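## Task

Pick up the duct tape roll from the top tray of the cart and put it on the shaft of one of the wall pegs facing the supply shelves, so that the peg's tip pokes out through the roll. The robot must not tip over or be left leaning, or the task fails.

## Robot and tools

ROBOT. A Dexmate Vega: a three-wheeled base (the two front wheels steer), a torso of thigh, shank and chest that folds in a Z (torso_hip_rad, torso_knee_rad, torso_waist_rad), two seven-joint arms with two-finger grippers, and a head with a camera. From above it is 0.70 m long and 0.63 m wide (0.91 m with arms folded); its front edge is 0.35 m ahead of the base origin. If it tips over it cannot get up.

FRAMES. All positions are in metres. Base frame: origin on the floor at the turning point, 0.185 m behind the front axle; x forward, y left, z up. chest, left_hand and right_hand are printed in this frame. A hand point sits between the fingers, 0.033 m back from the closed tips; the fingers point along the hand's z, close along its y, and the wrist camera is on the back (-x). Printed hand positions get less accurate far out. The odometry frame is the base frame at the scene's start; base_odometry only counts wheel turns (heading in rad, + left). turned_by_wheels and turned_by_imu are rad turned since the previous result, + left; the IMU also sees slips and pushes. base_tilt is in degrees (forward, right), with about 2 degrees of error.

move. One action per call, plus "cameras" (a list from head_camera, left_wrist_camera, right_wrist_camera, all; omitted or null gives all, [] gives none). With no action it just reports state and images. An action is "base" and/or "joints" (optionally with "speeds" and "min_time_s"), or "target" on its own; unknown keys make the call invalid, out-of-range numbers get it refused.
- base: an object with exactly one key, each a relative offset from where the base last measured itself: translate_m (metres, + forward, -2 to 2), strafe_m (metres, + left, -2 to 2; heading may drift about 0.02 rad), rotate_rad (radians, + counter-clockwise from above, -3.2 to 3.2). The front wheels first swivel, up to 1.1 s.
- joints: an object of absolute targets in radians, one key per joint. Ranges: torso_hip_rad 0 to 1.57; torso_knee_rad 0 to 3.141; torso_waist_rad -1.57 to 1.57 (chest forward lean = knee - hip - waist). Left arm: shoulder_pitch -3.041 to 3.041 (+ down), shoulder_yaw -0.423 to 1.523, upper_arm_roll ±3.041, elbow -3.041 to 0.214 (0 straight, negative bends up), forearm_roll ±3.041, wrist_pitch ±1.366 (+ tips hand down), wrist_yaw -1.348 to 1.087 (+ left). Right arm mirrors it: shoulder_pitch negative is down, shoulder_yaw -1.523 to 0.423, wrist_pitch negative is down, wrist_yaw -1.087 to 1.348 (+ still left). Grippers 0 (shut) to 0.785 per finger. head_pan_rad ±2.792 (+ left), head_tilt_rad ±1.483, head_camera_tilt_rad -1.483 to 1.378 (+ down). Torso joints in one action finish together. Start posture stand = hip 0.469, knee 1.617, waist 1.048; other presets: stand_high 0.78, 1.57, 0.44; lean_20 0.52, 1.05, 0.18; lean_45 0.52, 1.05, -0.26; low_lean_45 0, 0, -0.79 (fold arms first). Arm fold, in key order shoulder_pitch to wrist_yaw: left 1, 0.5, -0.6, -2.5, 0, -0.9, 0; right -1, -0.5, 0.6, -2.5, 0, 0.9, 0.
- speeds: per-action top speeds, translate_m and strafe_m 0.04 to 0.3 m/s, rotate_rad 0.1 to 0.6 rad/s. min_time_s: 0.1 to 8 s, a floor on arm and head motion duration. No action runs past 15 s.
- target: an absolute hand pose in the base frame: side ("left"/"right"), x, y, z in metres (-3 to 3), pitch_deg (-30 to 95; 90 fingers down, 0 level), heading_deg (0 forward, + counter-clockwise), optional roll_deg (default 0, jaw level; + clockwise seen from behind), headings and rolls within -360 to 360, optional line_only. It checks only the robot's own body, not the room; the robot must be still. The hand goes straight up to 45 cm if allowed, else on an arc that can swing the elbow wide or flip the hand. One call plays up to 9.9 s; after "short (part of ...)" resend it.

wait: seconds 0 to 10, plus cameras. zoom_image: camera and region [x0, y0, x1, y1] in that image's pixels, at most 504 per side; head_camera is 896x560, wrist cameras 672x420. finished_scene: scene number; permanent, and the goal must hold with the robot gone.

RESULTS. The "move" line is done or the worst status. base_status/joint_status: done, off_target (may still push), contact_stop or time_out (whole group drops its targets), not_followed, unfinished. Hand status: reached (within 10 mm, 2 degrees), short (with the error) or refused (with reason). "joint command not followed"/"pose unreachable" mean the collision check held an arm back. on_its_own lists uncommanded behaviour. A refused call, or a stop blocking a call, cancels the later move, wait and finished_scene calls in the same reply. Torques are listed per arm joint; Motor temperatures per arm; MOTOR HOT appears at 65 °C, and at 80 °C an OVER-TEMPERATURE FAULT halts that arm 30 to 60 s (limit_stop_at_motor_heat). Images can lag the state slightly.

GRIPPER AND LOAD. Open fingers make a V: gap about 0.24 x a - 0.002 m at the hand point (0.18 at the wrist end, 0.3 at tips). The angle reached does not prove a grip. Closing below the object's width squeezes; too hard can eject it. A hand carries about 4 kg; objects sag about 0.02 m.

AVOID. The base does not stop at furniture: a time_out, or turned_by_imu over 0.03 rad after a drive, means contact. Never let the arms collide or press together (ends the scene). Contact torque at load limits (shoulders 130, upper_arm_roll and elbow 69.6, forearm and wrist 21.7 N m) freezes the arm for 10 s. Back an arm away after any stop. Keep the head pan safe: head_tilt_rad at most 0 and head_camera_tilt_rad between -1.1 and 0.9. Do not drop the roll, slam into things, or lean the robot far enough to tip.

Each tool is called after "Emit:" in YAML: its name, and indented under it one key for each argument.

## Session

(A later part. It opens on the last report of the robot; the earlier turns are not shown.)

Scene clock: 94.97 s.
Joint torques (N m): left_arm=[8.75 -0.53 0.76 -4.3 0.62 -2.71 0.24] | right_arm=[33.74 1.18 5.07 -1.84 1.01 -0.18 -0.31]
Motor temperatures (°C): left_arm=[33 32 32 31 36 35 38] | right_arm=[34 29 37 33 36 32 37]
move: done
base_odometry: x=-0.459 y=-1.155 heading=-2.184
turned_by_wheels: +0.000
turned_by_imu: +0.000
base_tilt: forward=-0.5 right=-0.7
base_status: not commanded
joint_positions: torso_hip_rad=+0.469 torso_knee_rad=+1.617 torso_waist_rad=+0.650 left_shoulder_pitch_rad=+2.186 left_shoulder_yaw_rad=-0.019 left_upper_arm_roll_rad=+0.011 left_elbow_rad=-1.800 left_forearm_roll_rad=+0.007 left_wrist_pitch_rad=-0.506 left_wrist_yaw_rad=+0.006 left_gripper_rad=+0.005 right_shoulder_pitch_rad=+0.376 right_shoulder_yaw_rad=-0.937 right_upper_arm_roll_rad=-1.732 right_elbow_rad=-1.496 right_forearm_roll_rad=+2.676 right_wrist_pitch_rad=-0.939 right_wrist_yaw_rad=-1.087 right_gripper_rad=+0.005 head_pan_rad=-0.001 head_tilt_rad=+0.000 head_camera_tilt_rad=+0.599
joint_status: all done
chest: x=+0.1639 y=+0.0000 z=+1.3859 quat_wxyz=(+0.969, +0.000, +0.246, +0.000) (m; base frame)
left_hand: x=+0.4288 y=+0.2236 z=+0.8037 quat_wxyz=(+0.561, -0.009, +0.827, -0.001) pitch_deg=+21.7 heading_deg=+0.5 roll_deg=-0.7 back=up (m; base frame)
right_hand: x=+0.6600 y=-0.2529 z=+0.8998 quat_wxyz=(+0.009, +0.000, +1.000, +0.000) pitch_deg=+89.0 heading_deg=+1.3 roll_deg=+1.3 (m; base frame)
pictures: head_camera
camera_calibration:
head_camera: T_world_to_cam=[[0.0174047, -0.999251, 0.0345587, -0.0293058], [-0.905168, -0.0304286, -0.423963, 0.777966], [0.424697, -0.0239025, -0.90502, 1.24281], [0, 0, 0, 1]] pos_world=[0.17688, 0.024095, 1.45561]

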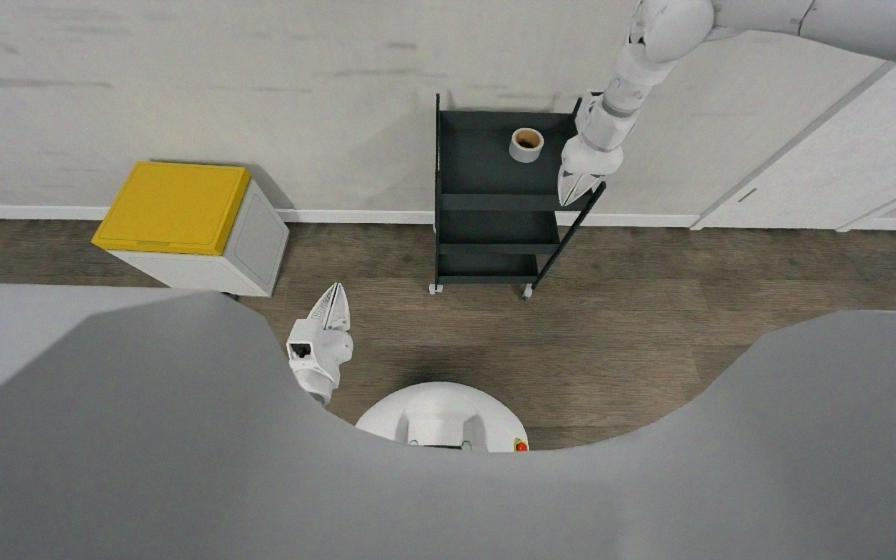

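Emit:
move:
  base: {"translate_m": 0.34}
  speeds: {"translate_m": 0.1}
  cameras: ["head_camera", "right_wrist_camera"]

Emit:
zoom_image:
  camera: "right_wrist_camera"
  region: [240, 120, 440, 300]

Scene clock: 104.03 s.
Joint torques (N m): left_arm=[8.24 0.85 2.04 -5.57 -0.67 -2.7 0.23] | right_arm=[33.23 2.27 5.15 -1.05 0.92 0.51 -0.18]
Motor temperatures (°C): left_arm=[33 32 32 31 36 35 38] | right_arm=[35 29 37 33 36 32 37]
move: done
base_odometry: x=-0.654 y=-1.433 heading=-2.185
turned_by_wheels: -0.001
turned_by_imu: -0.003
base_tilt: forward=-0.5 right=-0.9
base_status: done
joint_positions: torso_hip_rad=+0.469 torso_knee_rad=+1.617 torso_waist_rad=+0.650 left_shoulder_pitch_rad=+2.186 left_shoulder_yaw_rad=-0.019 left_upper_arm_roll_rad=+0.011 left_elbow_rad=-1.800 left_forearm_roll_rad=+0.007 left_wrist_pitch_rad=-0.506 left_wrist_yaw_rad=+0.006 left_gripper_rad=+0.005 right_shoulder_pitch_rad=+0.377 right_shoulder_yaw_rad=-0.937 right_upper_arm_roll_rad=-1.732 right_elbow_rad=-1.496 right_forearm_roll_rad=+2.677 right_wrist_pitch_rad=-0.939 right_wrist_yaw_rad=-1.087 right_gripper_rad=+0.005 head_pan_rad=-0.001 head_tilt_rad=+0.000 head_camera_tilt_rad=+0.599
joint_status: not commanded
chest: x=+0.1640 y=+0.0000 z=+1.3859 quat_wxyz=(+0.969, +0.000, +0.246, +0.000) (m; base frame)
left_hand: x=+0.4288 y=+0.2236 z=+0.8036 quat_wxyz=(+0.561, -0.009, +0.828, -0.001) pitch_deg=+21.7 heading_deg=+0.5 roll_deg=-0.7 back=up (m; base frame)
right_hand: x=+0.6600 y=-0.2529 z=+0.8998 quat_wxyz=(+0.009, +0.000, +1.000, +0.000) pitch_deg=+89.0 heading_deg=+1.3 roll_deg=+1.3 (m; base frame)
pictures: head_camera, right_wrist_camera
camera_calibration:
head_camera: T_world_to_cam=[[0.0174098, -0.999251, 0.0345549, -0.0293029], [-0.905224, -0.0304285, -0.423843, 0.777891], [0.424577, -0.0239009, -0.905076, 1.24288], [0, 0, 0, 1]] pos_world=[0.176979, 0.024095, 1.45561]
right_wrist_camera: T_world_to_cam=[[0.0000576348, -0.999009, -0.0444976, -0.208222], [-0.995303, -0.00436519, 0.0967131, 0.621781], [-0.0968116, 0.044283, -0.994317, 1.12649], [0, 0, 0, 1]] pos_world=[0.72793, -0.255185, 1.05069]

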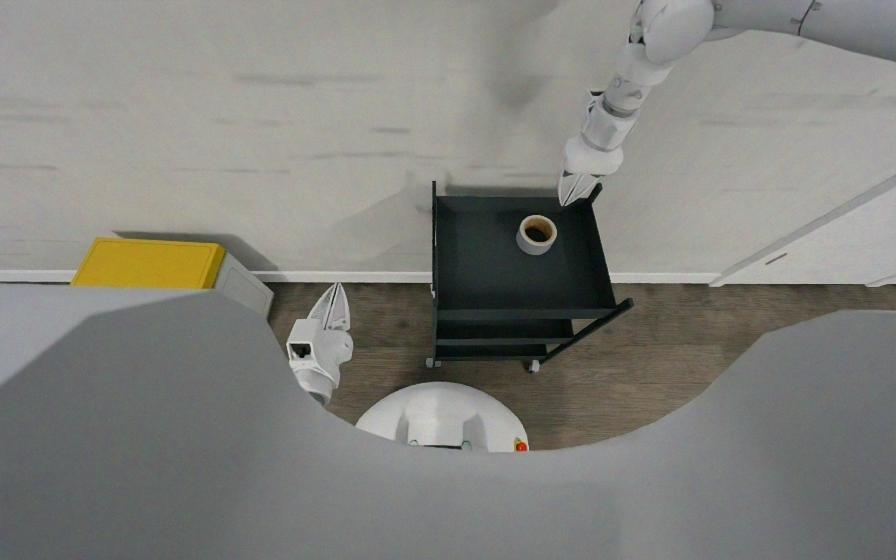

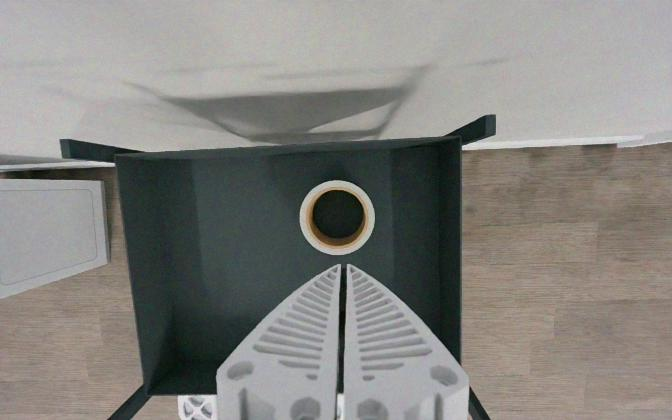

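Scaled by 2.520 from the camera's 672x420 image, which has a finer 960x600 frame.

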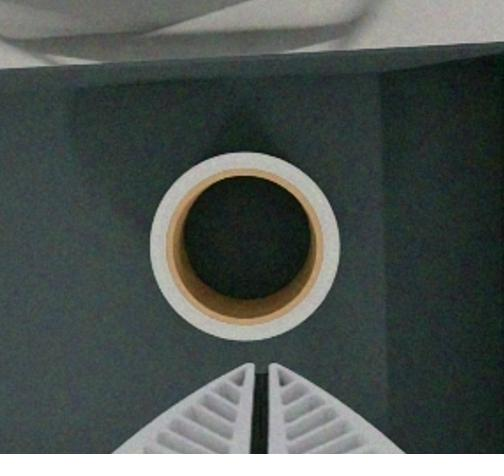

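Emit:
move:
  target: {"side": "right", "x": 0.688, "y": -0.286, "z": 0.79, "pitch_deg": 89.5, "heading_deg": 0, "line_only": true}
  cameras: []

Emit:
move:
  joints: {"right_gripper_rad": 0.2}
  cameras: ["right_wrist_camera", "head_camera"]

Emit:
zoom_image:
  camera: "right_wrist_camera"
  region: [200, 150, 440, 350]

Emit:
zoom_image:
  camera: "head_camera"
  region: [480, 150, 640, 290]

Scene clock: 116.37 s.
Joint torques (N m): left_arm=[9.86 0.89 -0.8 -5.34 -0.53 -2.74 0.15] | right_arm=[14.15 0.19 10.35 0.38 0.27 0.19 0.08]
Motor temperatures (°C): left_arm=[33 32 32 31 36 35 38] | right_arm=[35 29 37 33 36 32 37]
move: done
base_odometry: x=-0.654 y=-1.433 heading=-2.185
turned_by_wheels: +0.000
turned_by_imu: -0.001
base_tilt: forward=-0.6 right=-0.8
base_status: not commanded
joint_positions: torso_hip_rad=+0.469 torso_knee_rad=+1.617 torso_waist_rad=+0.650 left_shoulder_pitch_rad=+2.186 left_shoulder_yaw_rad=-0.019 left_upper_arm_roll_rad=+0.011 left_elbow_rad=-1.800 left_forearm_roll_rad=+0.007 left_wrist_pitch_rad=-0.506 left_wrist_yaw_rad=+0.006 left_gripper_rad=+0.005 right_shoulder_pitch_rad=+0.200 right_shoulder_yaw_rad=-0.721 right_upper_arm_roll_rad=-1.712 right_elbow_rad=-1.033 right_forearm_roll_rad=+2.257 right_wrist_pitch_rad=-1.046 right_wrist_yaw_rad=-0.643 right_gripper_rad=+0.005 head_pan_rad=-0.001 head_tilt_rad=+0.000 head_camera_tilt_rad=+0.599
joint_status: not commanded
chest: x=+0.1640 y=+0.0000 z=+1.3859 quat_wxyz=(+0.969, +0.000, +0.246, +0.000) (m; base frame)
left_hand: x=+0.4288 y=+0.2236 z=+0.8036 quat_wxyz=(+0.561, -0.009, +0.828, -0.001) pitch_deg=+21.7 heading_deg=+0.5 roll_deg=-0.7 back=up (m; base frame)
right_hand: x=+0.6881 y=-0.2858 z=+0.7909 quat_wxyz=(+0.005, +0.000, +1.000, +0.000) pitch_deg=+89.5 heading_deg=-0.8 roll_deg=-0.8 (m; base frame)
right_hand_status: reached (straight line, planned for 1.8 s): 1 mm and 0.0 deg off.
pictures: none
No camera images: "cameras" was empty.

Scene clock: 117.07 s.
Joint torques (N m): left_arm=[9.59 -1.67 -0.76 -6.12 0.72 -2.45 0.14] | right_arm=[14.29 2.19 9.93 1.03 0.2 0.41 0.18]
Motor temperatures (°C): left_arm=[33 32 32 31 36 35 38] | right_arm=[35 29 37 33 36 32 37]
move: done
base_odometry: x=-0.654 y=-1.433 heading=-2.185
turned_by_wheels: +0.000
turned_by_imu: +0.000
base_tilt: forward=-0.5 right=-0.7
base_status: not commanded
joint_positions: torso_hip_rad=+0.469 torso_knee_rad=+1.617 torso_waist_rad=+0.650 left_shoulder_pitch_rad=+2.186 left_shoulder_yaw_rad=-0.019 left_upper_arm_roll_rad=+0.011 left_elbow_rad=-1.800 left_forearm_roll_rad=+0.007 left_wrist_pitch_rad=-0.506 left_wrist_yaw_rad=+0.006 left_gripper_rad=+0.005 right_shoulder_pitch_rad=+0.199 right_shoulder_yaw_rad=-0.720 right_upper_arm_roll_rad=-1.712 right_elbow_rad=-1.030 right_forearm_roll_rad=+2.254 right_wrist_pitch_rad=-1.046 right_wrist_yaw_rad=-0.640 right_gripper_rad=+0.200 head_pan_rad=-0.001 head_tilt_rad=+0.000 head_camera_tilt_rad=+0.599
joint_status: all done
chest: x=+0.1640 y=+0.0000 z=+1.3859 quat_wxyz=(+0.969, +0.000, +0.246, +0.000) (m; base frame)
left_hand: x=+0.4288 y=+0.2236 z=+0.8036 quat_wxyz=(+0.561, -0.009, +0.828, -0.001) pitch_deg=+21.7 heading_deg=+0.5 roll_deg=-0.7 back=up (m; base frame)
right_hand: x=+0.6881 y=-0.2860 z=+0.7903 quat_wxyz=(+0.004, +0.000, +1.000, +0.000) pitch_deg=+89.5 heading_deg=-1.3 roll_deg=-1.3 (m; base frame)
pictures: head_camera, right_wrist_camera
camera_calibration:
head_camera: T_world_to_cam=[[0.0174098, -0.999251, 0.0345549, -0.0293029], [-0.905224, -0.0304285, -0.423843, 0.777891], [0.424577, -0.0239009, -0.905076, 1.24288], [0, 0, 0, 1]] pos_world=[0.176979, 0.024095, 1.45561]
right_wrist_camera: T_world_to_cam=[[-0.0000452767, -0.999035, -0.0439248, -0.246654], [-0.99447, -0.00456805, 0.104922, 0.653082], [-0.105021, 0.0436866, -0.99351, 1.02662], [0, 0, 0, 1]] pos_world=[0.757277, -0.288283, 0.940601]

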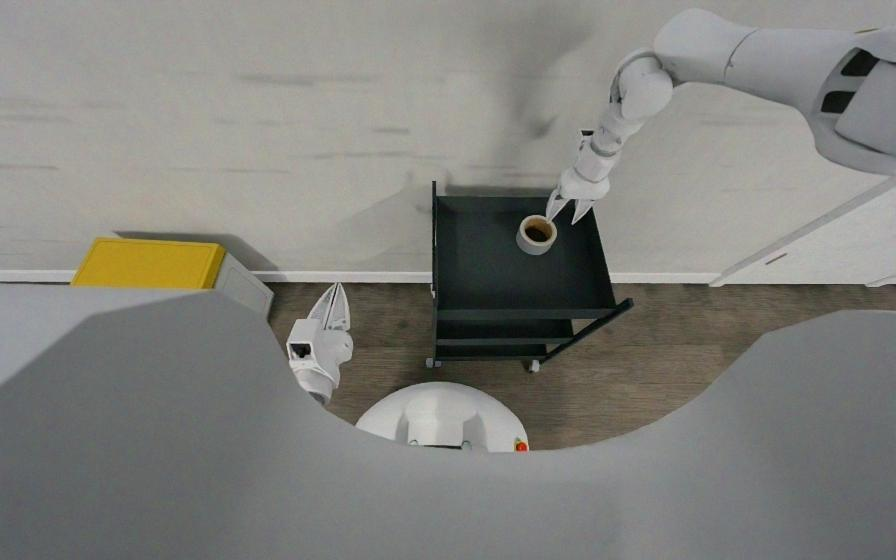

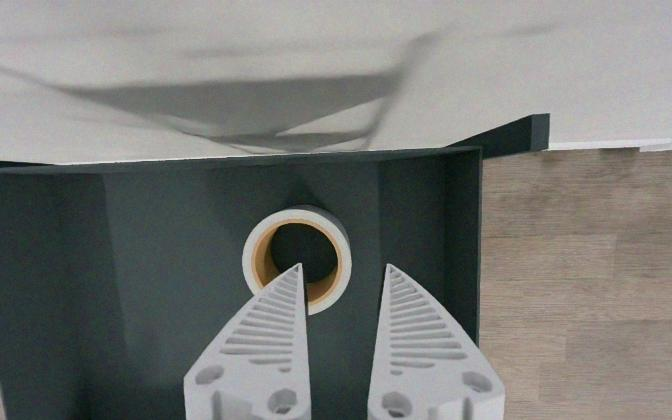

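Scaled by 2.100 from the camera's 672x420 image, which has a finer 960x600 frame.

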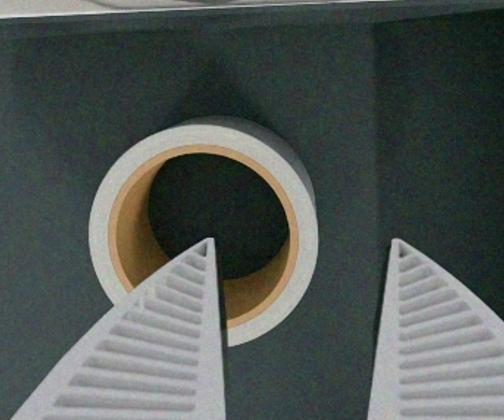

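Scaled by 3.150 from the camera's 896x560 image, which has a finer 960x600 frame.

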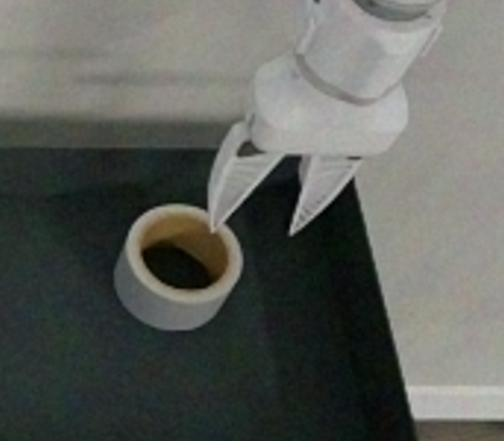

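Emit:
move:
  target: {"side": "right", "x": 0.684, "y": -0.286, "z": 0.745, "pitch_deg": 89.5, "heading_deg": 0, "line_only": true}
  cameras: ["right_wrist_camera"]

Emit:
zoom_image:
  camera: "right_wrist_camera"
  region: [200, 150, 440, 350]

Scene clock: 128.13 s.
Joint torques (N m): left_arm=[8.66 -1.24 1.16 -5.91 0.65 -2.1 0.1] | right_arm=[15.48 1.11 1.8 1.03 -0.16 -0.19 0.17]
Motor temperatures (°C): left_arm=[33 32 32 31 36 35 38] | right_arm=[35 29 38 33 36 32 37]
move: done
base_odometry: x=-0.654 y=-1.433 heading=-2.185
turned_by_wheels: +0.000
turned_by_imu: +0.000
base_tilt: forward=-0.6 right=-0.8
base_status: not commanded
joint_positions: torso_hip_rad=+0.469 torso_knee_rad=+1.617 torso_waist_rad=+0.650 left_shoulder_pitch_rad=+2.186 left_shoulder_yaw_rad=-0.019 left_upper_arm_roll_rad=+0.011 left_elbow_rad=-1.800 left_forearm_roll_rad=+0.007 left_wrist_pitch_rad=-0.506 left_wrist_yaw_rad=+0.006 left_gripper_rad=+0.005 right_shoulder_pitch_rad=+0.135 right_shoulder_yaw_rad=-0.642 right_upper_arm_roll_rad=-1.733 right_elbow_rad=-0.909 right_forearm_roll_rad=+2.140 right_wrist_pitch_rad=-1.009 right_wrist_yaw_rad=-0.501 right_gripper_rad=+0.200 head_pan_rad=-0.001 head_tilt_rad=+0.000 head_camera_tilt_rad=+0.599
joint_status: not commanded
chest: x=+0.1640 y=+0.0000 z=+1.3859 quat_wxyz=(+0.969, +0.000, +0.246, +0.000) (m; base frame)
left_hand: x=+0.4288 y=+0.2236 z=+0.8036 quat_wxyz=(+0.561, -0.009, +0.828, -0.001) pitch_deg=+21.7 heading_deg=+0.5 roll_deg=-0.7 back=up (m; base frame)
right_hand: x=+0.6845 y=-0.2859 z=+0.7466 quat_wxyz=(+0.005, +0.000, +1.000, +0.000) pitch_deg=+89.5 heading_deg=+1.6 roll_deg=+1.6 (m; base frame)
right_hand_status: reached (straight line, planned for 0.8 s): 2 mm and 0.0 deg off.
pictures: right_wrist_camera
camera_calibration:
right_wrist_camera: T_world_to_cam=[[-0.000388788, -0.999014, -0.0443894, -0.247795], [-0.994501, -0.0042623, 0.104636, 0.654454], [-0.104722, 0.0441861, -0.993519, 0.982749], [0, 0, 0, 1]] pos_world=[0.753675, -0.288185, 0.896901]

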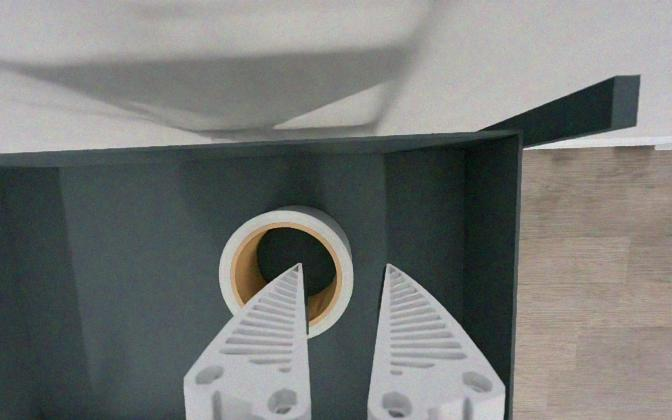

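Scaled by 2.100 from the camera's 672x420 image, which has a finer 960x600 frame.

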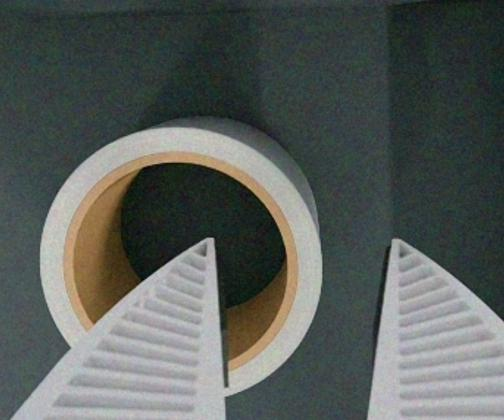

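Emit:
move:
  target: {"side": "right", "x": 0.685, "y": -0.288, "z": 0.703, "pitch_deg": 89.5, "heading_deg": 0, "line_only": true}
  cameras: ["right_wrist_camera"]

Emit:
move:
  joints: {"right_gripper_rad": 0.05}
  cameras: ["right_wrist_camera"]

Emit:
move:
  joints: {"right_gripper_rad": 0.0}
  cameras: ["right_wrist_camera", "head_camera"]

Emit:
zoom_image:
  camera: "head_camera"
  region: [480, 150, 640, 290]

Scene clock: 140.13 s.
Joint torques (N m): left_arm=[10.1 -1.37 -0.35 -4.16 0.45 -2.05 0.12] | right_arm=[14.96 1.11 1.02 2.21 -0.27 -0.55 0.12]
Motor temperatures (°C): left_arm=[33 32 32 31 36 35 38] | right_arm=[34 29 38 33 36 32 37]
move: done
base_odometry: x=-0.654 y=-1.433 heading=-2.185
turned_by_wheels: +0.000
turned_by_imu: -0.001
base_tilt: forward=-0.3 right=-0.7
base_status: not commanded
joint_positions: torso_hip_rad=+0.469 torso_knee_rad=+1.617 torso_waist_rad=+0.650 left_shoulder_pitch_rad=+2.186 left_shoulder_yaw_rad=-0.019 left_upper_arm_roll_rad=+0.011 left_elbow_rad=-1.800 left_forearm_roll_rad=+0.007 left_wrist_pitch_rad=-0.506 left_wrist_yaw_rad=+0.006 left_gripper_rad=+0.005 right_shoulder_pitch_rad=+0.076 right_shoulder_yaw_rad=-0.485 right_upper_arm_roll_rad=-1.784 right_elbow_rad=-0.645 right_forearm_roll_rad=+1.993 right_wrist_pitch_rad=-0.994 right_wrist_yaw_rad=-0.274 right_gripper_rad=+0.200 head_pan_rad=-0.001 head_tilt_rad=+0.000 head_camera_tilt_rad=+0.599
joint_status: not commanded
chest: x=+0.1640 y=+0.0000 z=+1.3859 quat_wxyz=(+0.969, +0.000, +0.246, +0.000) (m; base frame)
left_hand: x=+0.4288 y=+0.2236 z=+0.8036 quat_wxyz=(+0.561, -0.009, +0.828, -0.001) pitch_deg=+21.7 heading_deg=+0.5 roll_deg=-0.7 back=up (m; base frame)
right_hand: x=+0.6853 y=-0.2879 z=+0.7038 quat_wxyz=(+0.005, +0.000, +1.000, +0.000) pitch_deg=+89.5 heading_deg=+2.0 roll_deg=+2.0 (m; base frame)
right_hand_status: reached (straight line, planned for 1.2 s): 1 mm and 0.0 deg off.
pictures: right_wrist_camera
camera_calibration:
right_wrist_camera: T_world_to_cam=[[-0.000388721, -0.999014, -0.0443894, -0.251692], [-0.994491, -0.00426676, 0.104735, 0.659627], [-0.104821, 0.0441856, -0.993509, 0.940464], [0, 0, 0, 1]] pos_world=[0.754476, -0.290185, 0.854101]

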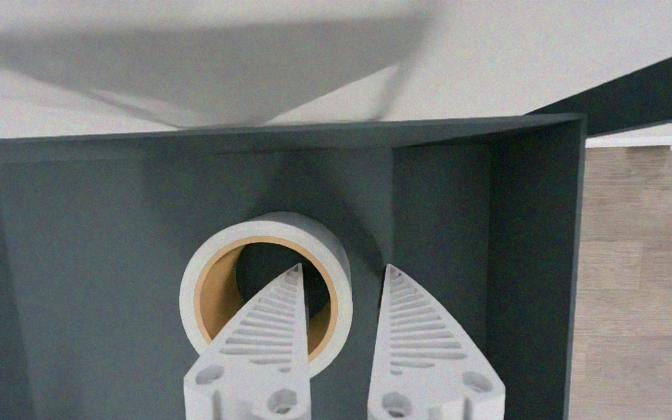

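Scene clock: 140.77 s.
Joint torques (N m): left_arm=[7.27 0.39 1.35 -5.17 -0.02 -1.28 0.08] | right_arm=[13.99 1.77 1.23 1.13 -0.34 0.67 -0.2]
Motor temperatures (°C): left_arm=[33 32 32 31 36 35 38] | right_arm=[34 29 38 33 36 32 37]
move: done
base_odometry: x=-0.654 y=-1.433 heading=-2.185
turned_by_wheels: +0.000
turned_by_imu: +0.000
base_tilt: forward=-0.5 right=-0.9
base_status: not commanded
joint_positions: torso_hip_rad=+0.469 torso_knee_rad=+1.617 torso_waist_rad=+0.650 left_shoulder_pitch_rad=+2.186 left_shoulder_yaw_rad=-0.019 left_upper_arm_roll_rad=+0.011 left_elbow_rad=-1.800 left_forearm_roll_rad=+0.007 left_wrist_pitch_rad=-0.506 left_wrist_yaw_rad=+0.006 left_gripper_rad=+0.005 right_shoulder_pitch_rad=+0.076 right_shoulder_yaw_rad=-0.483 right_upper_arm_roll_rad=-1.785 right_elbow_rad=-0.642 right_forearm_roll_rad=+1.992 right_wrist_pitch_rad=-0.993 right_wrist_yaw_rad=-0.272 right_gripper_rad=+0.050 head_pan_rad=-0.001 head_tilt_rad=+0.000 head_camera_tilt_rad=+0.599
joint_status: all done
chest: x=+0.1640 y=+0.0000 z=+1.3859 quat_wxyz=(+0.969, +0.000, +0.246, +0.000) (m; base frame)
left_hand: x=+0.4288 y=+0.2236 z=+0.8036 quat_wxyz=(+0.561, -0.009, +0.828, -0.001) pitch_deg=+21.7 heading_deg=+0.5 roll_deg=-0.7 back=up (m; base frame)
right_hand: x=+0.6853 y=-0.2879 z=+0.7034 quat_wxyz=(+0.005, +0.000, +1.000, +0.000) pitch_deg=+89.5 heading_deg=+1.6 roll_deg=+1.6 (m; base frame)
pictures: right_wrist_camera
camera_calibration:
right_wrist_camera: T_world_to_cam=[[-0.000278604, -0.999018, -0.044301, -0.251869], [-0.994491, -0.00436691, 0.104731, 0.659643], [-0.104822, 0.0440861, -0.993513, 0.940042], [0, 0, 0, 1]] pos_world=[0.754476, -0.290184, 0.853701]

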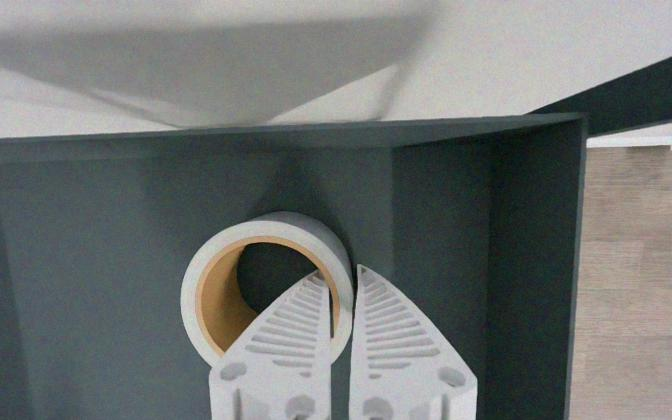

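Scene clock: 141.27 s.
Joint torques (N m): left_arm=[10.07 -0.01 0.72 -5.71 0.55 -2.02 0.18] | right_arm=[15.11 1.48 1.15 2.25 -0.24 0.79 -0.05]
Motor temperatures (°C): left_arm=[33 32 32 31 36 35 38] | right_arm=[34 29 38 33 36 32 37]
move: done
base_odometry: x=-0.654 y=-1.433 heading=-2.185
turned_by_wheels: +0.000
turned_by_imu: +0.000
base_tilt: forward=-0.6 right=-0.8
base_status: not commanded
joint_positions: torso_hip_rad=+0.469 torso_knee_rad=+1.617 torso_waist_rad=+0.650 left_shoulder_pitch_rad=+2.186 left_shoulder_yaw_rad=-0.019 left_upper_arm_roll_rad=+0.011 left_elbow_rad=-1.800 left_forearm_roll_rad=+0.007 left_wrist_pitch_rad=-0.506 left_wrist_yaw_rad=+0.006 left_gripper_rad=+0.005 right_shoulder_pitch_rad=+0.076 right_shoulder_yaw_rad=-0.482 right_upper_arm_roll_rad=-1.785 right_elbow_rad=-0.641 right_forearm_roll_rad=+1.992 right_wrist_pitch_rad=-0.993 right_wrist_yaw_rad=-0.271 right_gripper_rad=+0.000 head_pan_rad=-0.001 head_tilt_rad=+0.000 head_camera_tilt_rad=+0.599
joint_status: all done
chest: x=+0.1640 y=+0.0000 z=+1.3859 quat_wxyz=(+0.969, +0.000, +0.246, +0.000) (m; base frame)
left_hand: x=+0.4288 y=+0.2236 z=+0.8036 quat_wxyz=(+0.561, -0.009, +0.828, -0.001) pitch_deg=+21.7 heading_deg=+0.5 roll_deg=-0.7 back=up (m; base frame)
right_hand: x=+0.6853 y=-0.2878 z=+0.7033 quat_wxyz=(+0.005, +0.000, +1.000, +0.000) pitch_deg=+89.5 heading_deg=+2.2 roll_deg=+2.2 (m; base frame)
pictures: head_camera, right_wrist_camera
camera_calibration:
head_camera: T_world_to_cam=[[0.0174098, -0.999251, 0.0345549, -0.0293029], [-0.905224, -0.0304285, -0.423843, 0.777891], [0.424577, -0.0239009, -0.905076, 1.24288], [0, 0, 0, 1]] pos_world=[0.176979, 0.024095, 1.45561]
right_wrist_camera: T_world_to_cam=[[-0.000194476, -0.999013, -0.0444105, -0.251743], [-0.994491, -0.00446195, 0.104726, 0.65963], [-0.104821, 0.0441862, -0.993509, 0.939963], [0, 0, 0, 1]] pos_world=[0.754475, -0.290085, 0.853601]

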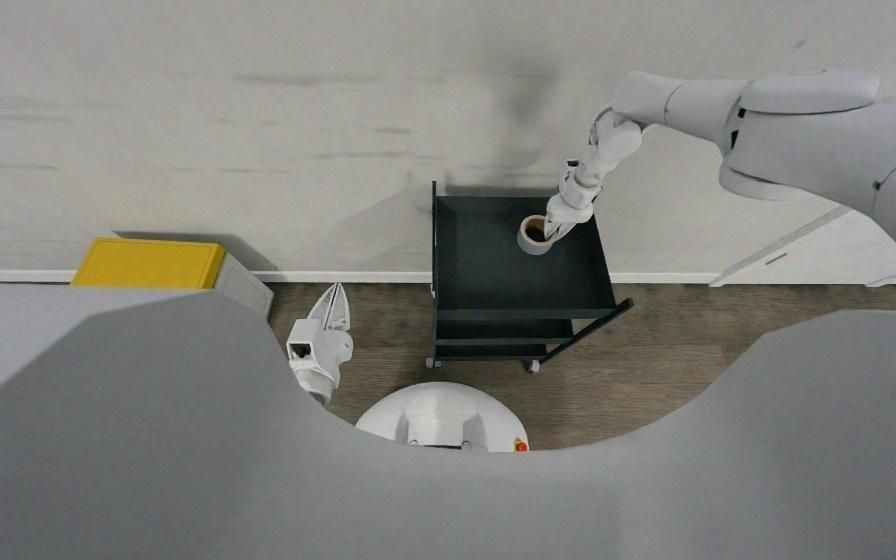

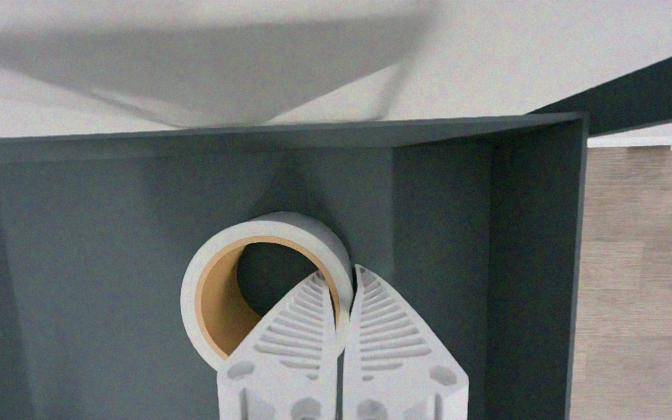

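Scaled by 3.150 from the camera's 896x560 image, which has a finer 960x600 frame.

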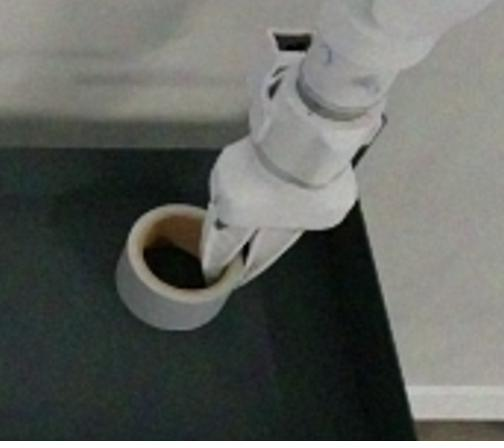

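Emit:
move:
  target: {"side": "right", "x": 0.684, "y": -0.288, "z": 0.74, "pitch_deg": 89.5, "heading_deg": 0, "line_only": true}
  cameras: ["right_wrist_camera"]

Emit:
move:
  target: {"side": "right", "x": 0.66, "y": -0.300, "z": 0.90, "pitch_deg": 89, "heading_deg": 0, "line_only": true}
  cameras: ["right_wrist_camera"]

Emit:
move:
  base: {"translate_m": -0.5}
  speeds: {"translate_m": 0.12}
  cameras: ["right_wrist_camera", "head_camera"]

Scene clock: 148.13 s.
Joint torques (N m): left_arm=[9.32 0.38 1.12 -3.99 -0.12 -2.29 0.33] | right_arm=[35.14 -1.34 9.24 0.02 0.62 0.11 -0.46]
Motor temperatures (°C): left_arm=[33 32 32 31 36 35 38] | right_arm=[34 29 37 33 36 32 37]
move: done
base_odometry: x=-0.654 y=-1.433 heading=-2.185
turned_by_wheels: +0.000
turned_by_imu: -0.001
base_tilt: forward=-0.7 right=-0.7
base_status: not commanded
joint_positions: torso_hip_rad=+0.469 torso_knee_rad=+1.617 torso_waist_rad=+0.650 left_shoulder_pitch_rad=+2.186 left_shoulder_yaw_rad=-0.019 left_upper_arm_roll_rad=+0.011 left_elbow_rad=-1.800 left_forearm_roll_rad=+0.007 left_wrist_pitch_rad=-0.506 left_wrist_yaw_rad=+0.006 left_gripper_rad=+0.005 right_shoulder_pitch_rad=+0.121 right_shoulder_yaw_rad=-0.625 right_upper_arm_roll_rad=-1.731 right_elbow_rad=-0.876 right_forearm_roll_rad=+2.109 right_wrist_pitch_rad=-1.010 right_wrist_yaw_rad=-0.469 right_gripper_rad=+0.000 head_pan_rad=-0.001 head_tilt_rad=+0.000 head_camera_tilt_rad=+0.599
joint_status: not commanded
chest: x=+0.1640 y=+0.0000 z=+1.3859 quat_wxyz=(+0.969, +0.000, +0.246, +0.000) (m; base frame)
left_hand: x=+0.4288 y=+0.2236 z=+0.8036 quat_wxyz=(+0.561, -0.009, +0.828, -0.001) pitch_deg=+21.7 heading_deg=+0.5 roll_deg=-0.7 back=up (m; base frame)
right_hand: x=+0.6837 y=-0.2881 z=+0.7389 quat_wxyz=(+0.004, +0.000, +1.000, +0.000) pitch_deg=+89.5 heading_deg=+0.0 roll_deg=+0.0 (m; base frame)
right_hand_status: reached (straight line, planned for 1.1 s): 1 mm and 0.0 deg off.
pictures: right_wrist_camera
camera_calibration:
right_wrist_camera: T_world_to_cam=[[-0.000173444, -0.99904, -0.0438146, -0.250912], [-0.994374, -0.00446865, 0.105828, 0.653346], [-0.105922, 0.0435865, -0.993419, 0.975761], [0, 0, 0, 1]] pos_world=[0.752982, -0.290282, 0.889203]

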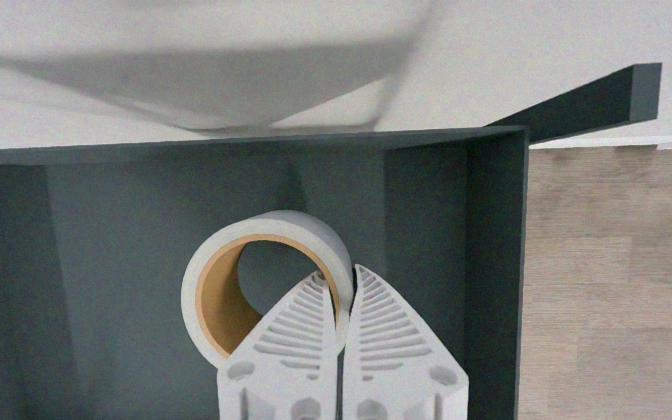

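Scene clock: 151.67 s.
Joint torques (N m): left_arm=[8.66 -0.06 -0.86 -5.39 0.57 -2.74 -0.09] | right_arm=[33.41 -1.12 6.94 -0.89 1.25 0.32 -0.22]
Motor temperatures (°C): left_arm=[33 32 32 31 36 35 38] | right_arm=[35 29 38 33 36 32 37]
move: done
base_odometry: x=-0.654 y=-1.433 heading=-2.185
turned_by_wheels: +0.000
turned_by_imu: +0.000
base_tilt: forward=-0.5 right=-0.8
base_status: not commanded
joint_positions: torso_hip_rad=+0.469 torso_knee_rad=+1.617 torso_waist_rad=+0.650 left_shoulder_pitch_rad=+2.186 left_shoulder_yaw_rad=-0.019 left_upper_arm_roll_rad=+0.011 left_elbow_rad=-1.800 left_forearm_roll_rad=+0.007 left_wrist_pitch_rad=-0.506 left_wrist_yaw_rad=+0.006 left_gripper_rad=+0.005 right_shoulder_pitch_rad=+0.344 right_shoulder_yaw_rad=-1.002 right_upper_arm_roll_rad=-1.676 right_elbow_rad=-1.433 right_forearm_roll_rad=+2.589 right_wrist_pitch_rad=-1.061 right_wrist_yaw_rad=-1.018 right_gripper_rad=+0.000 head_pan_rad=-0.001 head_tilt_rad=+0.000 head_camera_tilt_rad=+0.599
joint_status: not commanded
chest: x=+0.1640 y=+0.0000 z=+1.3859 quat_wxyz=(+0.969, +0.000, +0.246, +0.000) (m; base frame)
left_hand: x=+0.4288 y=+0.2236 z=+0.8036 quat_wxyz=(+0.561, -0.009, +0.828, -0.001) pitch_deg=+21.7 heading_deg=+0.5 roll_deg=-0.7 back=up (m; base frame)
right_hand: x=+0.6602 y=-0.2999 z=+0.8985 quat_wxyz=(+0.009, +0.000, +1.000, +0.000) pitch_deg=+89.0 heading_deg=+0.0 roll_deg=+0.0 (m; base frame)
right_hand_status: reached (straight line, planned for 2.2 s): 2 mm and 0.0 deg off.
pictures: right_wrist_camera
camera_calibration:
right_wrist_camera: T_world_to_cam=[[-0.000105421, -0.999028, -0.04408, -0.255555], [-0.995293, -0.00416708, 0.0968229, 0.621938], [-0.0969125, 0.0438827, -0.994325, 1.12727], [0, 0, 0, 1]] pos_world=[0.72823, -0.302183, 1.04939]

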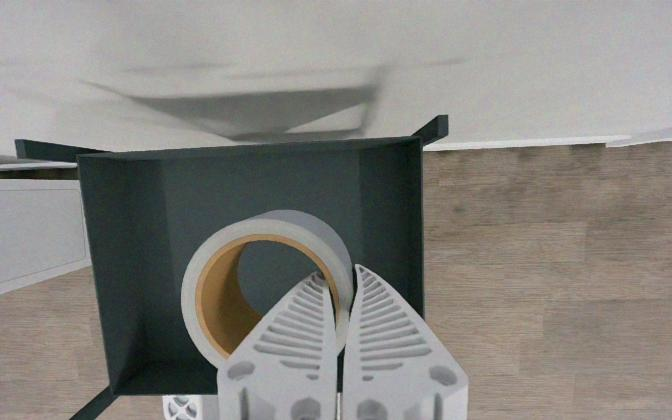

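Scene clock: 156.97 s.
Joint torques (N m): left_arm=[10.72 0.25 1.48 -5.2 -0.29 -1.95 0.01] | right_arm=[35.23 -1.86 6.21 -1.54 1.31 0.1 -0.24]
Motor temperatures (°C): left_arm=[33 32 32 31 36 35 38] | right_arm=[35 29 38 32 36 32 37]
move: done
base_odometry: x=-0.366 y=-1.025 heading=-2.186
turned_by_wheels: -0.001
turned_by_imu: +0.000
base_tilt: forward=-0.5 right=-0.8
base_status: done
joint_positions: torso_hip_rad=+0.469 torso_knee_rad=+1.617 torso_waist_rad=+0.650 left_shoulder_pitch_rad=+2.186 left_shoulder_yaw_rad=-0.019 left_upper_arm_roll_rad=+0.011 left_elbow_rad=-1.800 left_forearm_roll_rad=+0.007 left_wrist_pitch_rad=-0.506 left_wrist_yaw_rad=+0.006 left_gripper_rad=+0.005 right_shoulder_pitch_rad=+0.347 right_shoulder_yaw_rad=-1.004 right_upper_arm_roll_rad=-1.676 right_elbow_rad=-1.437 right_forearm_roll_rad=+2.593 right_wrist_pitch_rad=-1.062 right_wrist_yaw_rad=-1.022 right_gripper_rad=+0.000 head_pan_rad=-0.001 head_tilt_rad=+0.000 head_camera_tilt_rad=+0.599
joint_status: not commanded
chest: x=+0.1640 y=+0.0000 z=+1.3859 quat_wxyz=(+0.969, +0.000, +0.246, +0.000) (m; base frame)
left_hand: x=+0.4288 y=+0.2236 z=+0.8037 quat_wxyz=(+0.561, -0.009, +0.827, -0.001) pitch_deg=+21.7 heading_deg=+0.5 roll_deg=-0.7 back=up (m; base frame)
right_hand: x=+0.6598 y=-0.3000 z=+0.8998 quat_wxyz=(+0.009, +0.000, +1.000, +0.000) pitch_deg=+89.0 heading_deg=+0.0 roll_deg=+0.0 (m; base frame)
pictures: head_camera, right_wrist_camera
camera_calibration:
head_camera: T_world_to_cam=[[0.0174099, -0.999251, 0.0345565, -0.0293035], [-0.905186, -0.0304314, -0.423925, 0.777914], [0.424659, -0.0238996, -0.905038, 1.24285], [0, 0, 0, 1]] pos_world=[0.17688, 0.0240949, 1.45561]
right_wrist_camera: T_world_to_cam=[[0.000197068, -0.999027, -0.0441104, -0.255786], [-0.995303, -0.00446642, 0.0967104, 0.621448], [-0.0968133, 0.0438841, -0.994335, 1.12846], [0, 0, 0, 1]] pos_world=[0.72783, -0.302284, 1.05069]

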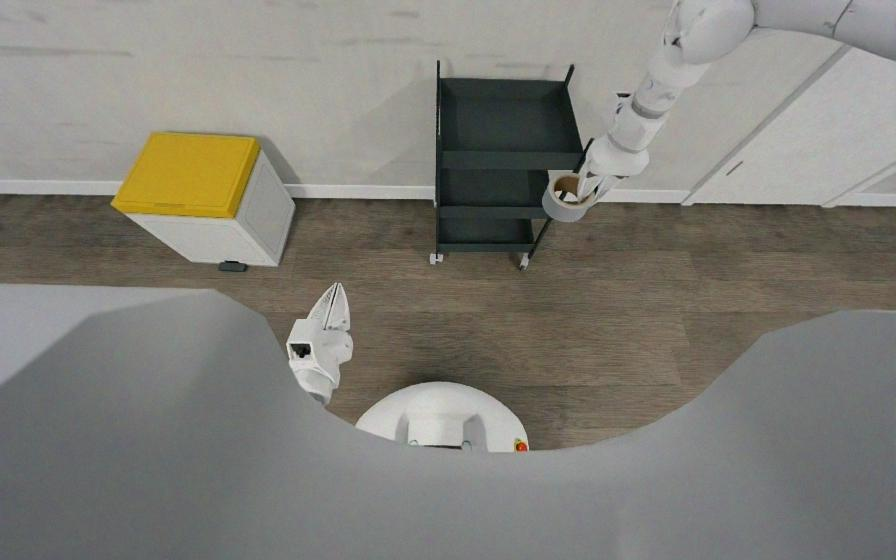

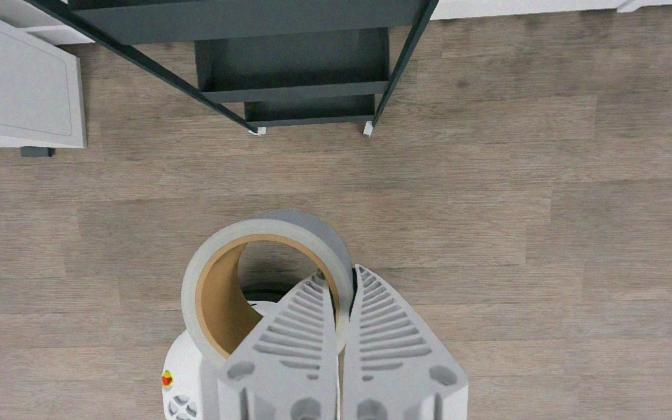

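Same recipe: torso back up, then level the hand.

Emit:
move:
  joints: {"torso_waist_rad": 1.048}
  cameras: []

Emit:
move:
  target: {"side": "right", "x": 0.58, "y": -0.30, "z": 1.0, "pitch_deg": 0, "heading_deg": 0, "roll_deg": 0}
  cameras: ["right_wrist_camera", "head_camera"]

Emit:
move:
  base: {"rotate_rad": -1.54}
  joints: {"left_elbow_rad": -1.113, "head_camera_tilt_rad": 0.2}
  speeds: {"rotate_rad": 0.3}
  cameras: ["right_wrist_camera", "head_camera"]

Emit:
zoom_image:
  camera: "head_camera"
  region: [440, 180, 640, 300]

Scene clock: 165.20 s.
Joint torques (N m): left_arm=[-0.37 -1.11 -0.4 -5.65 0.17 -3 -0.04] | right_arm=[35.13 1.18 7.18 -0.5 0.77 1.03 -0.35]
Motor temperatures (°C): left_arm=[33 32 32 31 36 35 38] | right_arm=[35 29 38 32 36 32 37]
move: done
base_odometry: x=-0.366 y=-1.025 heading=-2.187
turned_by_wheels: +0.000
turned_by_imu: -0.001
base_tilt: forward=-0.7 right=-0.8
base_status: not commanded
joint_positions: torso_hip_rad=+0.469 torso_knee_rad=+1.617 torso_waist_rad=+1.048 left_shoulder_pitch_rad=+2.186 left_shoulder_yaw_rad=-0.019 left_upper_arm_roll_rad=+0.011 left_elbow_rad=-1.800 left_forearm_roll_rad=+0.007 left_wrist_pitch_rad=-0.506 left_wrist_yaw_rad=+0.006 left_gripper_rad=+0.005 right_shoulder_pitch_rad=+0.347 right_shoulder_yaw_rad=-1.004 right_upper_arm_roll_rad=-1.676 right_elbow_rad=-1.437 right_forearm_roll_rad=+2.593 right_wrist_pitch_rad=-1.062 right_wrist_yaw_rad=-1.022 right_gripper_rad=+0.000 head_pan_rad=+0.000 head_tilt_rad=+0.000 head_camera_tilt_rad=+0.599
joint_status: all done
chest: x=-0.0111 y=+0.0000 z=+1.4155 quat_wxyz=(+0.999, +0.000, +0.050, +0.000) (m; base frame)
left_hand: x=+0.4587 y=+0.2236 z=+0.9813 quat_wxyz=(+0.714, -0.008, +0.700, -0.003) pitch_deg=-1.1 heading_deg=+0.5 roll_deg=-0.9 back=up (m; base frame)
right_hand: x=+0.6344 y=-0.3000 z=+1.1595 quat_wxyz=(+0.206, +0.000, +0.979, +0.000) pitch_deg=+66.2 heading_deg=+0.0 roll_deg=+0.0 back=up (m; base frame)
pictures: none
No camera images: "cameras" was empty.

Scene clock: 172.67 s.
Joint torques (N m): left_arm=[-0.09 3.55 -0.36 -6.33 -0.04 -3.21 0.2] | right_arm=[1.89 -9.62 9.3 -4.08 -1.62 3 0.01]
Motor temperatures (°C): left_arm=[33 32 32 32 36 35 38] | right_arm=[35 29 38 32 36 32 37]
move: done
base_odometry: x=-0.366 y=-1.025 heading=-2.187
turned_by_wheels: +0.000
turned_by_imu: -0.001
base_tilt: forward=-0.5 right=-0.7
base_status: not commanded
joint_positions: torso_hip_rad=+0.469 torso_knee_rad=+1.617 torso_waist_rad=+1.048 left_shoulder_pitch_rad=+2.186 left_shoulder_yaw_rad=-0.019 left_upper_arm_roll_rad=+0.011 left_elbow_rad=-1.800 left_forearm_roll_rad=+0.007 left_wrist_pitch_rad=-0.506 left_wrist_yaw_rad=+0.006 left_gripper_rad=+0.005 right_shoulder_pitch_rad=-1.321 right_shoulder_yaw_rad=-1.103 right_upper_arm_roll_rad=-1.156 right_elbow_rad=-1.691 right_forearm_roll_rad=+0.748 right_wrist_pitch_rad=+0.757 right_wrist_yaw_rad=-0.795 right_gripper_rad=+0.000 head_pan_rad=+0.000 head_tilt_rad=+0.000 head_camera_tilt_rad=+0.599
joint_status: not commanded
chest: x=-0.0111 y=+0.0000 z=+1.4155 quat_wxyz=(+0.999, +0.000, +0.050, +0.000) (m; base frame)
left_hand: x=+0.4587 y=+0.2236 z=+0.9813 quat_wxyz=(+0.714, -0.008, +0.700, -0.003) pitch_deg=-1.1 heading_deg=+0.5 roll_deg=-0.9 back=up (m; base frame)
right_hand: x=+0.5813 y=-0.3011 z=+0.9993 quat_wxyz=(+0.706, +0.001, +0.708, -0.002) pitch_deg=+0.2 heading_deg=-0.2 roll_deg=-0.1 back=up (m; base frame)
right_hand_status: reached (checked arc [no straight line was possible; over the whole arc the hand travels 0.47 m to end 0.17 m from its start, up to 0.20 m off the straight line; right_forearm_roll_rad turns most, 1.85 rad; on the way or at its end the hand turns up to 66 deg from its attitude at the start], planned for 6.1 s): 2 mm and 0.2 deg off.
pictures: head_camera, right_wrist_camera
camera_calibration:
head_camera: T_world_to_cam=[[0.0027324, -0.999254, 0.0385327, -0.0330626], [-0.670289, -0.0304253, -0.741476, 1.08409], [0.742095, -0.0238021, -0.669872, 1.0146], [0, 0, 0, 1]] pos_world=[-0.0261815, 0.0240955, 1.48475]
right_wrist_camera: T_world_to_cam=[[0.0410384, -0.999157, 0.000595187, -0.320973], [-0.116601, -0.00538077, -0.993164, 1.11175], [0.992331, 0.0406885, -0.116724, -0.291311], [0, 0, 0, 1]] pos_world=[0.43188, -0.302868, 1.07034]

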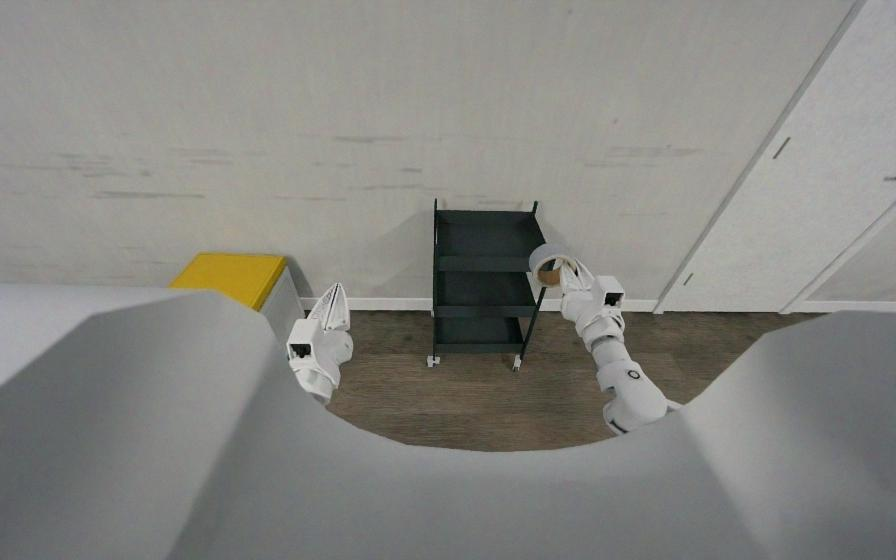

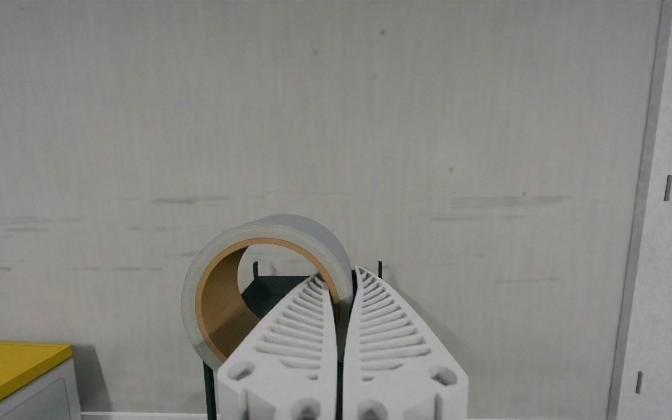

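Scene clock: 178.87 s.
Joint torques (N m): left_arm=[4.54 1.99 0.96 -2.03 0.21 -2.58 0.32] | right_arm=[1.06 -9.78 9.56 -4.88 -1.55 3.81 0.03]
Motor temperatures (°C): left_arm=[33 32 32 31 35 35 38] | right_arm=[35 29 38 33 36 32 37]
move: done
base_odometry: x=-0.364 y=-1.025 heading=+2.555
turned_by_wheels: -1.542
turned_by_imu: -1.537
base_tilt: forward=-0.5 right=-1.0
base_status: done
joint_positions: torso_hip_rad=+0.469 torso_knee_rad=+1.617 torso_waist_rad=+1.048 left_shoulder_pitch_rad=+2.186 left_shoulder_yaw_rad=-0.019 left_upper_arm_roll_rad=+0.011 left_elbow_rad=-1.113 left_forearm_roll_rad=+0.007 left_wrist_pitch_rad=-0.506 left_wrist_yaw_rad=+0.006 left_gripper_rad=+0.005 right_shoulder_pitch_rad=-1.325 right_shoulder_yaw_rad=-1.103 right_upper_arm_roll_rad=-1.155 right_elbow_rad=-1.691 right_forearm_roll_rad=+0.744 right_wrist_pitch_rad=+0.761 right_wrist_yaw_rad=-0.794 right_gripper_rad=+0.000 head_pan_rad=+0.000 head_tilt_rad=+0.000 head_camera_tilt_rad=+0.201
joint_status: all done
chest: x=-0.0111 y=+0.0000 z=+1.4155 quat_wxyz=(+0.999, +0.000, +0.050, +0.000) (m; base frame)
left_hand: x=+0.2182 y=+0.2146 z=+0.6162 quat_wxyz=(+0.436, -0.005, +0.900, -0.006) pitch_deg=+38.2 heading_deg=-0.5 roll_deg=-1.1 back=up (m; base frame)
right_hand: x=+0.5800 y=-0.3000 z=+0.9998 quat_wxyz=(+0.707, +0.000, +0.707, +0.000) pitch_deg=+0.0 heading_deg=+0.0 roll_deg=+0.0 back=up (m; base frame)
pictures: head_camera, right_wrist_camera
camera_calibration:
head_camera: T_world_to_cam=[[-0.0124634, -0.999245, 0.0367957, -0.0316791], [-0.329967, -0.0306272, -0.943496, 1.41016], [0.94391, -0.0239006, -0.329336, 0.525449], [0, 0, 0, 1]] pos_world=[-0.0310646, 0.0240927, 1.5047]
right_wrist_camera: T_world_to_cam=[[0.0440306, -0.99903, -0.000369036, -0.320445], [-0.114223, -0.00466722, -0.993444, 1.11116], [0.992479, 0.0437841, -0.114318, -0.291547], [0, 0, 0, 1]] pos_world=[0.430384, -0.302183, 1.07043]

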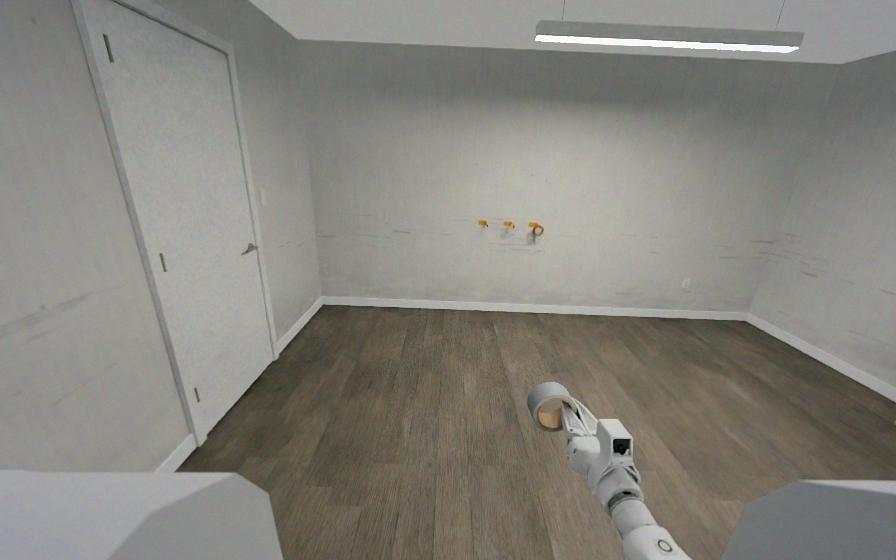

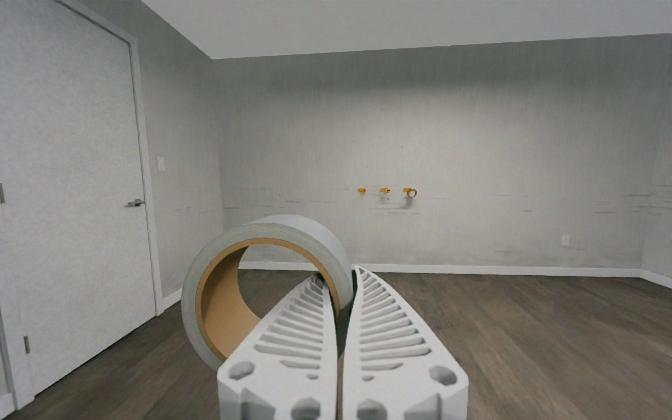

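Scaled by 2.520 from the camera's 896x560 image, which has a finer 960x600 frame.

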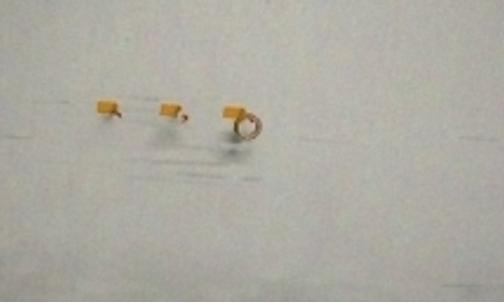

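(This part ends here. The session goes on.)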